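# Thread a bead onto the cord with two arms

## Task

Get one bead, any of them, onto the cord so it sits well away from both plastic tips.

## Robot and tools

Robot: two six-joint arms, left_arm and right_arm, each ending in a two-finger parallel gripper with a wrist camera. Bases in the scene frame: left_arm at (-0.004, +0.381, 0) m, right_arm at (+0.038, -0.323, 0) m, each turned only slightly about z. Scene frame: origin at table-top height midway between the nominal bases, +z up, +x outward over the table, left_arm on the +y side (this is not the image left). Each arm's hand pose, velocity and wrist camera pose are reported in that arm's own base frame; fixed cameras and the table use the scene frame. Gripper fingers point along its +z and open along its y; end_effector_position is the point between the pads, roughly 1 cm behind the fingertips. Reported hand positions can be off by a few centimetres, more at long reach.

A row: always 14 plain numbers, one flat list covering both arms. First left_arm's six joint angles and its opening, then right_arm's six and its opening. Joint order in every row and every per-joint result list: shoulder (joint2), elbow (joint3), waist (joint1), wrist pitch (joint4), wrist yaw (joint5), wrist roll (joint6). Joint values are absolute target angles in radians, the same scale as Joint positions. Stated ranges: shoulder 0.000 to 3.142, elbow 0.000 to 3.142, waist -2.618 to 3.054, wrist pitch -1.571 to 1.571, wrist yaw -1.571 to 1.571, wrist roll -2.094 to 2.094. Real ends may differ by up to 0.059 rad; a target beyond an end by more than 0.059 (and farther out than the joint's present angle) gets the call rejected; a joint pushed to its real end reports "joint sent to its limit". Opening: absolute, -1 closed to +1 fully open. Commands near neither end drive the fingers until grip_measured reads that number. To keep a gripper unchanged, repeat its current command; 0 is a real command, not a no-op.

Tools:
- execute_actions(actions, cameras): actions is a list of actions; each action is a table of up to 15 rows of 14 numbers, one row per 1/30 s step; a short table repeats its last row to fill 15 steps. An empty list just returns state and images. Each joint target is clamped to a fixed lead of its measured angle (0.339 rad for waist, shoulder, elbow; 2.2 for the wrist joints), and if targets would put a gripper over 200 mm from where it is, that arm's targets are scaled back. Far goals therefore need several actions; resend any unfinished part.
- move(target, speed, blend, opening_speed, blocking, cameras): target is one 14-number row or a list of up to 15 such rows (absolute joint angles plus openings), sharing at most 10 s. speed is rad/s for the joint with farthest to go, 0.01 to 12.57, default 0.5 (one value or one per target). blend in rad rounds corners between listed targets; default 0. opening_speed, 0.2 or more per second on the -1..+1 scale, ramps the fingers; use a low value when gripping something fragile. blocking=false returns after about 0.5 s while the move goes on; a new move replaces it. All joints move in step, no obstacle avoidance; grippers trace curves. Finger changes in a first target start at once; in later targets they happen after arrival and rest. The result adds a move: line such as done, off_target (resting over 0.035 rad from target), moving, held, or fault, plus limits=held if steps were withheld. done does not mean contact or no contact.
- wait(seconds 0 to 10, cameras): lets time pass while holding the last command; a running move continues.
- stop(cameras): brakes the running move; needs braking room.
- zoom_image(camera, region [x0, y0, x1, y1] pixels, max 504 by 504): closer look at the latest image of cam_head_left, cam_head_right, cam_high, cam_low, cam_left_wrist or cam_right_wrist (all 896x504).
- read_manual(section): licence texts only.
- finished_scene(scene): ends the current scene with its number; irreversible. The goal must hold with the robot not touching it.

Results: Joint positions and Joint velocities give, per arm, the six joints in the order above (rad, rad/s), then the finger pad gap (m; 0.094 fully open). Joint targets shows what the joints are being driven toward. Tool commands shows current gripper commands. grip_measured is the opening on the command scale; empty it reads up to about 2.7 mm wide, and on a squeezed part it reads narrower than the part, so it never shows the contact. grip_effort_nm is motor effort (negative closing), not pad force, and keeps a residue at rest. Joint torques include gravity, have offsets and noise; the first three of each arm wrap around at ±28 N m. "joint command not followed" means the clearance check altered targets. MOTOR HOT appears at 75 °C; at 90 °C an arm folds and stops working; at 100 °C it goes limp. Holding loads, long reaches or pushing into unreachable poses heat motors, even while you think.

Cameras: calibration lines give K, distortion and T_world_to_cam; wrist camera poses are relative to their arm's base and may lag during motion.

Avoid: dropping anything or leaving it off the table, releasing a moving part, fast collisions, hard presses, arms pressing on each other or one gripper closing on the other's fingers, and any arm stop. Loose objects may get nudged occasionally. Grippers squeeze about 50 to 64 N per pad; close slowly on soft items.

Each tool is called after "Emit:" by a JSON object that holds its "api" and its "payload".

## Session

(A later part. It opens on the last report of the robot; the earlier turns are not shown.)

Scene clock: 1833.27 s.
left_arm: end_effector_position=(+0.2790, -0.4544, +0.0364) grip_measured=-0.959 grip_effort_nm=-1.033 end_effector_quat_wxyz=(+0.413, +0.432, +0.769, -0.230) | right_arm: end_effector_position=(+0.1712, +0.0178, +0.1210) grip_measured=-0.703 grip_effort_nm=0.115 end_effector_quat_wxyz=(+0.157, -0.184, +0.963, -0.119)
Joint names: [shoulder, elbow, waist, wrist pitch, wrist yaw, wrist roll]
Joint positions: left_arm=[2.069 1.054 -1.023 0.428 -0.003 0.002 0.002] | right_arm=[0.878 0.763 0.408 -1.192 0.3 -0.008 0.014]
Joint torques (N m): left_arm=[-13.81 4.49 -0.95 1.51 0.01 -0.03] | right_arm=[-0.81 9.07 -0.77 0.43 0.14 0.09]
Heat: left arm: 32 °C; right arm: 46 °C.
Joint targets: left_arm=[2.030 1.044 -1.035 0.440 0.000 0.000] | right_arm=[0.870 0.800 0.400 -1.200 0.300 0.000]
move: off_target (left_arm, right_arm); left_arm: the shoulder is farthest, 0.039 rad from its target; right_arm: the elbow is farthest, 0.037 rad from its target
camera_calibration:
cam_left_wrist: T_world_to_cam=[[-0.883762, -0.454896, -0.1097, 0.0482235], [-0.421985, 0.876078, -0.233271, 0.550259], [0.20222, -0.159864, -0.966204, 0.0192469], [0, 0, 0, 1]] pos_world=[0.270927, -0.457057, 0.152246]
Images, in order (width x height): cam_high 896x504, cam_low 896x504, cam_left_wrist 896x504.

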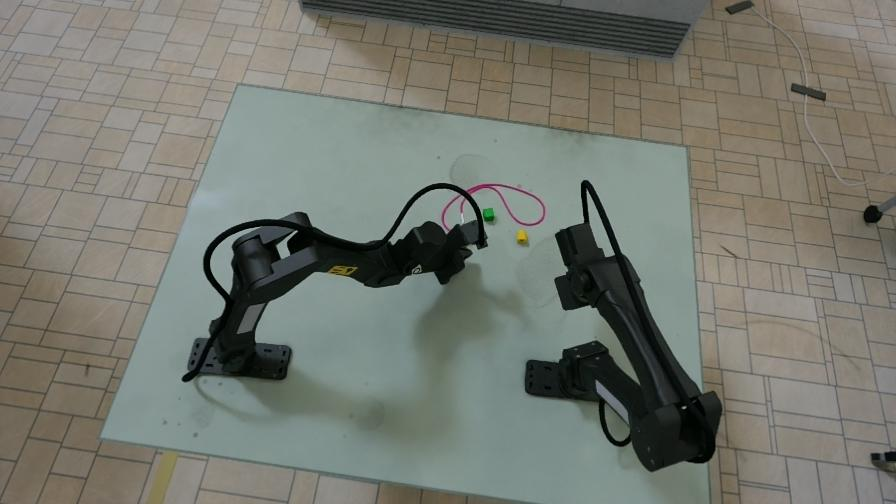

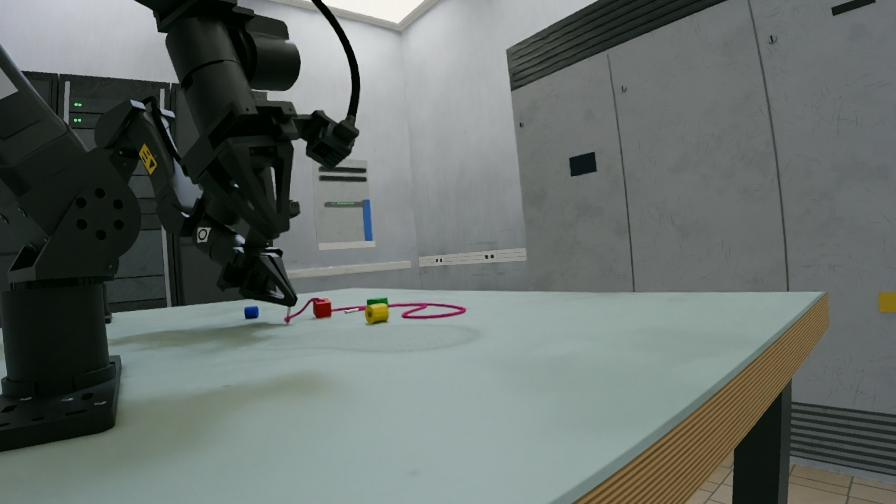

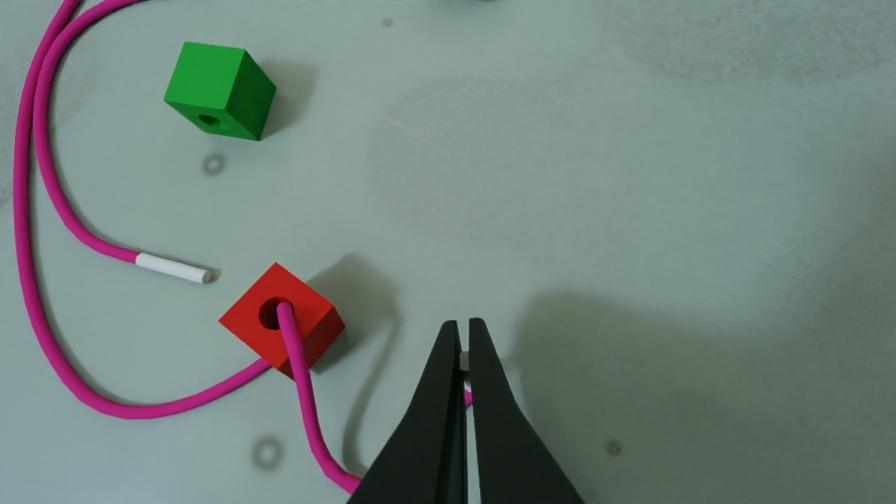

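Emit:
{"api": "move", "payload": {"target": [[2.03,1.044,-1.035,0.44,0,0,-0.6,0.87,0.80,0.40,-1.20,0.3,0.0,-0.7],[1.70,0.72,-1.035,0.44,0,0,-0.6,0.87,0.80,0.40,-1.20,0.3,0.0,-0.7]], "speed": [0.3,0.35], "opening_speed": 0.6, "cameras": ["cam_low","cam_left_wrist","cam_high"]}}

Emit:
{"api": "zoom_image", "payload": {"camera": "cam_low", "region": [240, 240, 400, 340]}}

Emit:
{"api": "zoom_image", "payload": {"camera": "cam_high", "region": [400, 160, 580, 280]}}

Scene clock: 1850.90 s.
left_arm: end_effector_position=(+0.2340, -0.3838, +0.0615) grip_measured=-0.602 grip_effort_nm=0.095 end_effector_quat_wxyz=(+0.407, +0.435, +0.771, -0.228) | right_arm: end_effector_position=(+0.1711, +0.0178, +0.1210) grip_measured=-0.703 grip_effort_nm=0.120 end_effector_quat_wxyz=(+0.156, -0.184, +0.963, -0.119)
Joint names: [shoulder, elbow, waist, wrist pitch, wrist yaw, wrist roll]
Joint positions: left_arm=[1.741 0.724 -1.027 0.416 -0.003 0.002 0.019] | right_arm=[0.878 0.763 0.408 -1.193 0.3 -0.008 0.014]
Joint torques (N m): left_arm=[-10.96 4.88 -0.66 1.61 0.01 -0.03] | right_arm=[-0.83 9.1 -0.77 0.43 0.15 0.09]
Heat: left arm: 33 °C; right arm: 45 °C.
Joint targets: left_arm=[1.700 0.720 -1.035 0.440 0.000 0.000] | right_arm=[0.870 0.800 0.400 -1.200 0.300 0.000]
move: off_target (left_arm, right_arm); left_arm: the shoulder is farthest, 0.041 rad from its target; right_arm: the elbow is farthest, 0.037 rad from its target
camera_calibration:
cam_left_wrist: T_world_to_cam=[[-0.886235, -0.45036, -0.108456, 0.0456272], [-0.42041, 0.880269, -0.219959, 0.475708], [0.194531, -0.149339, -0.969461, 0.069895], [0, 0, 0, 1]] pos_world=[0.226832, -0.387765, 0.177345]
Images, in order (width x height): cam_high 896x504, cam_low 896x504, cam_left_wrist 896x504.

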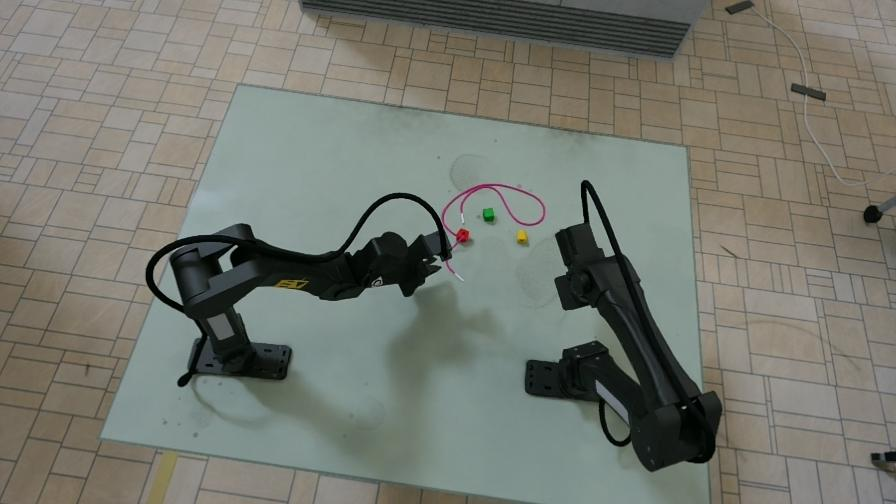

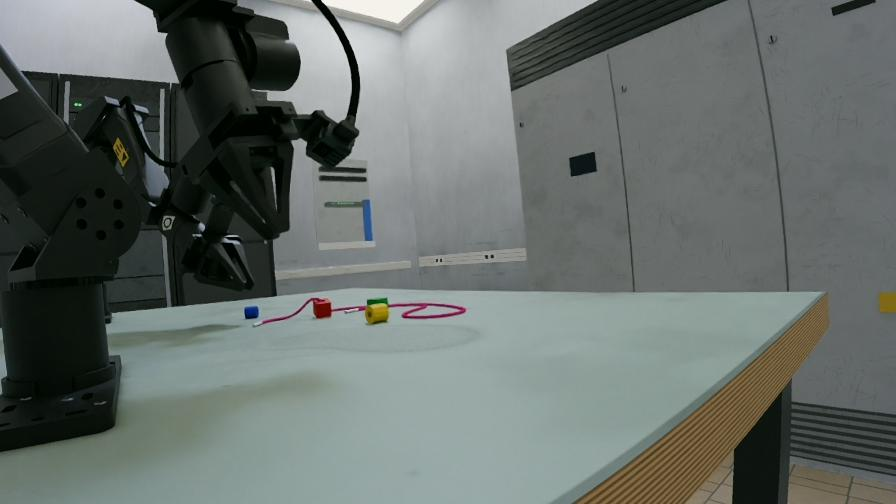

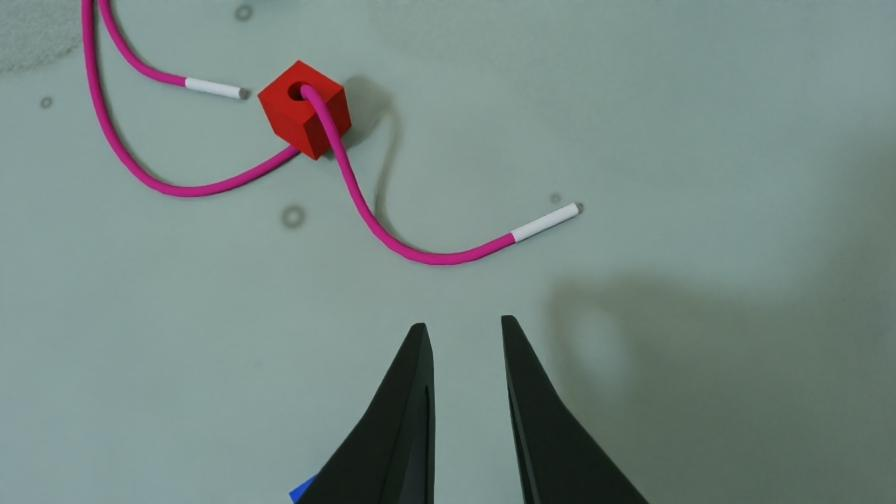

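Scaled by 3.150 from the camera's 896x504 image, which has a finer 1280x720 frame.

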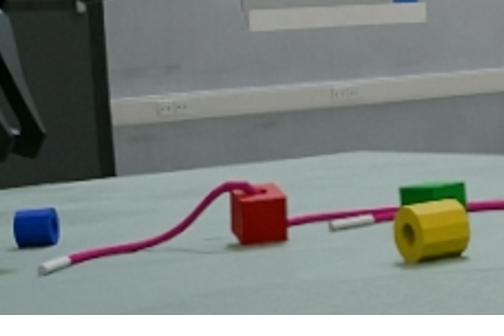

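Scaled by 2.800 from the camera's 896x504 image, which has a finer 1280x720 frame.

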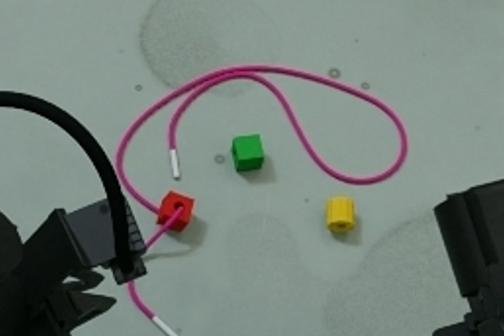

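Emit:
{"api": "finished_scene", "payload": {"scene": 2}}

The scene is finished: the task was done.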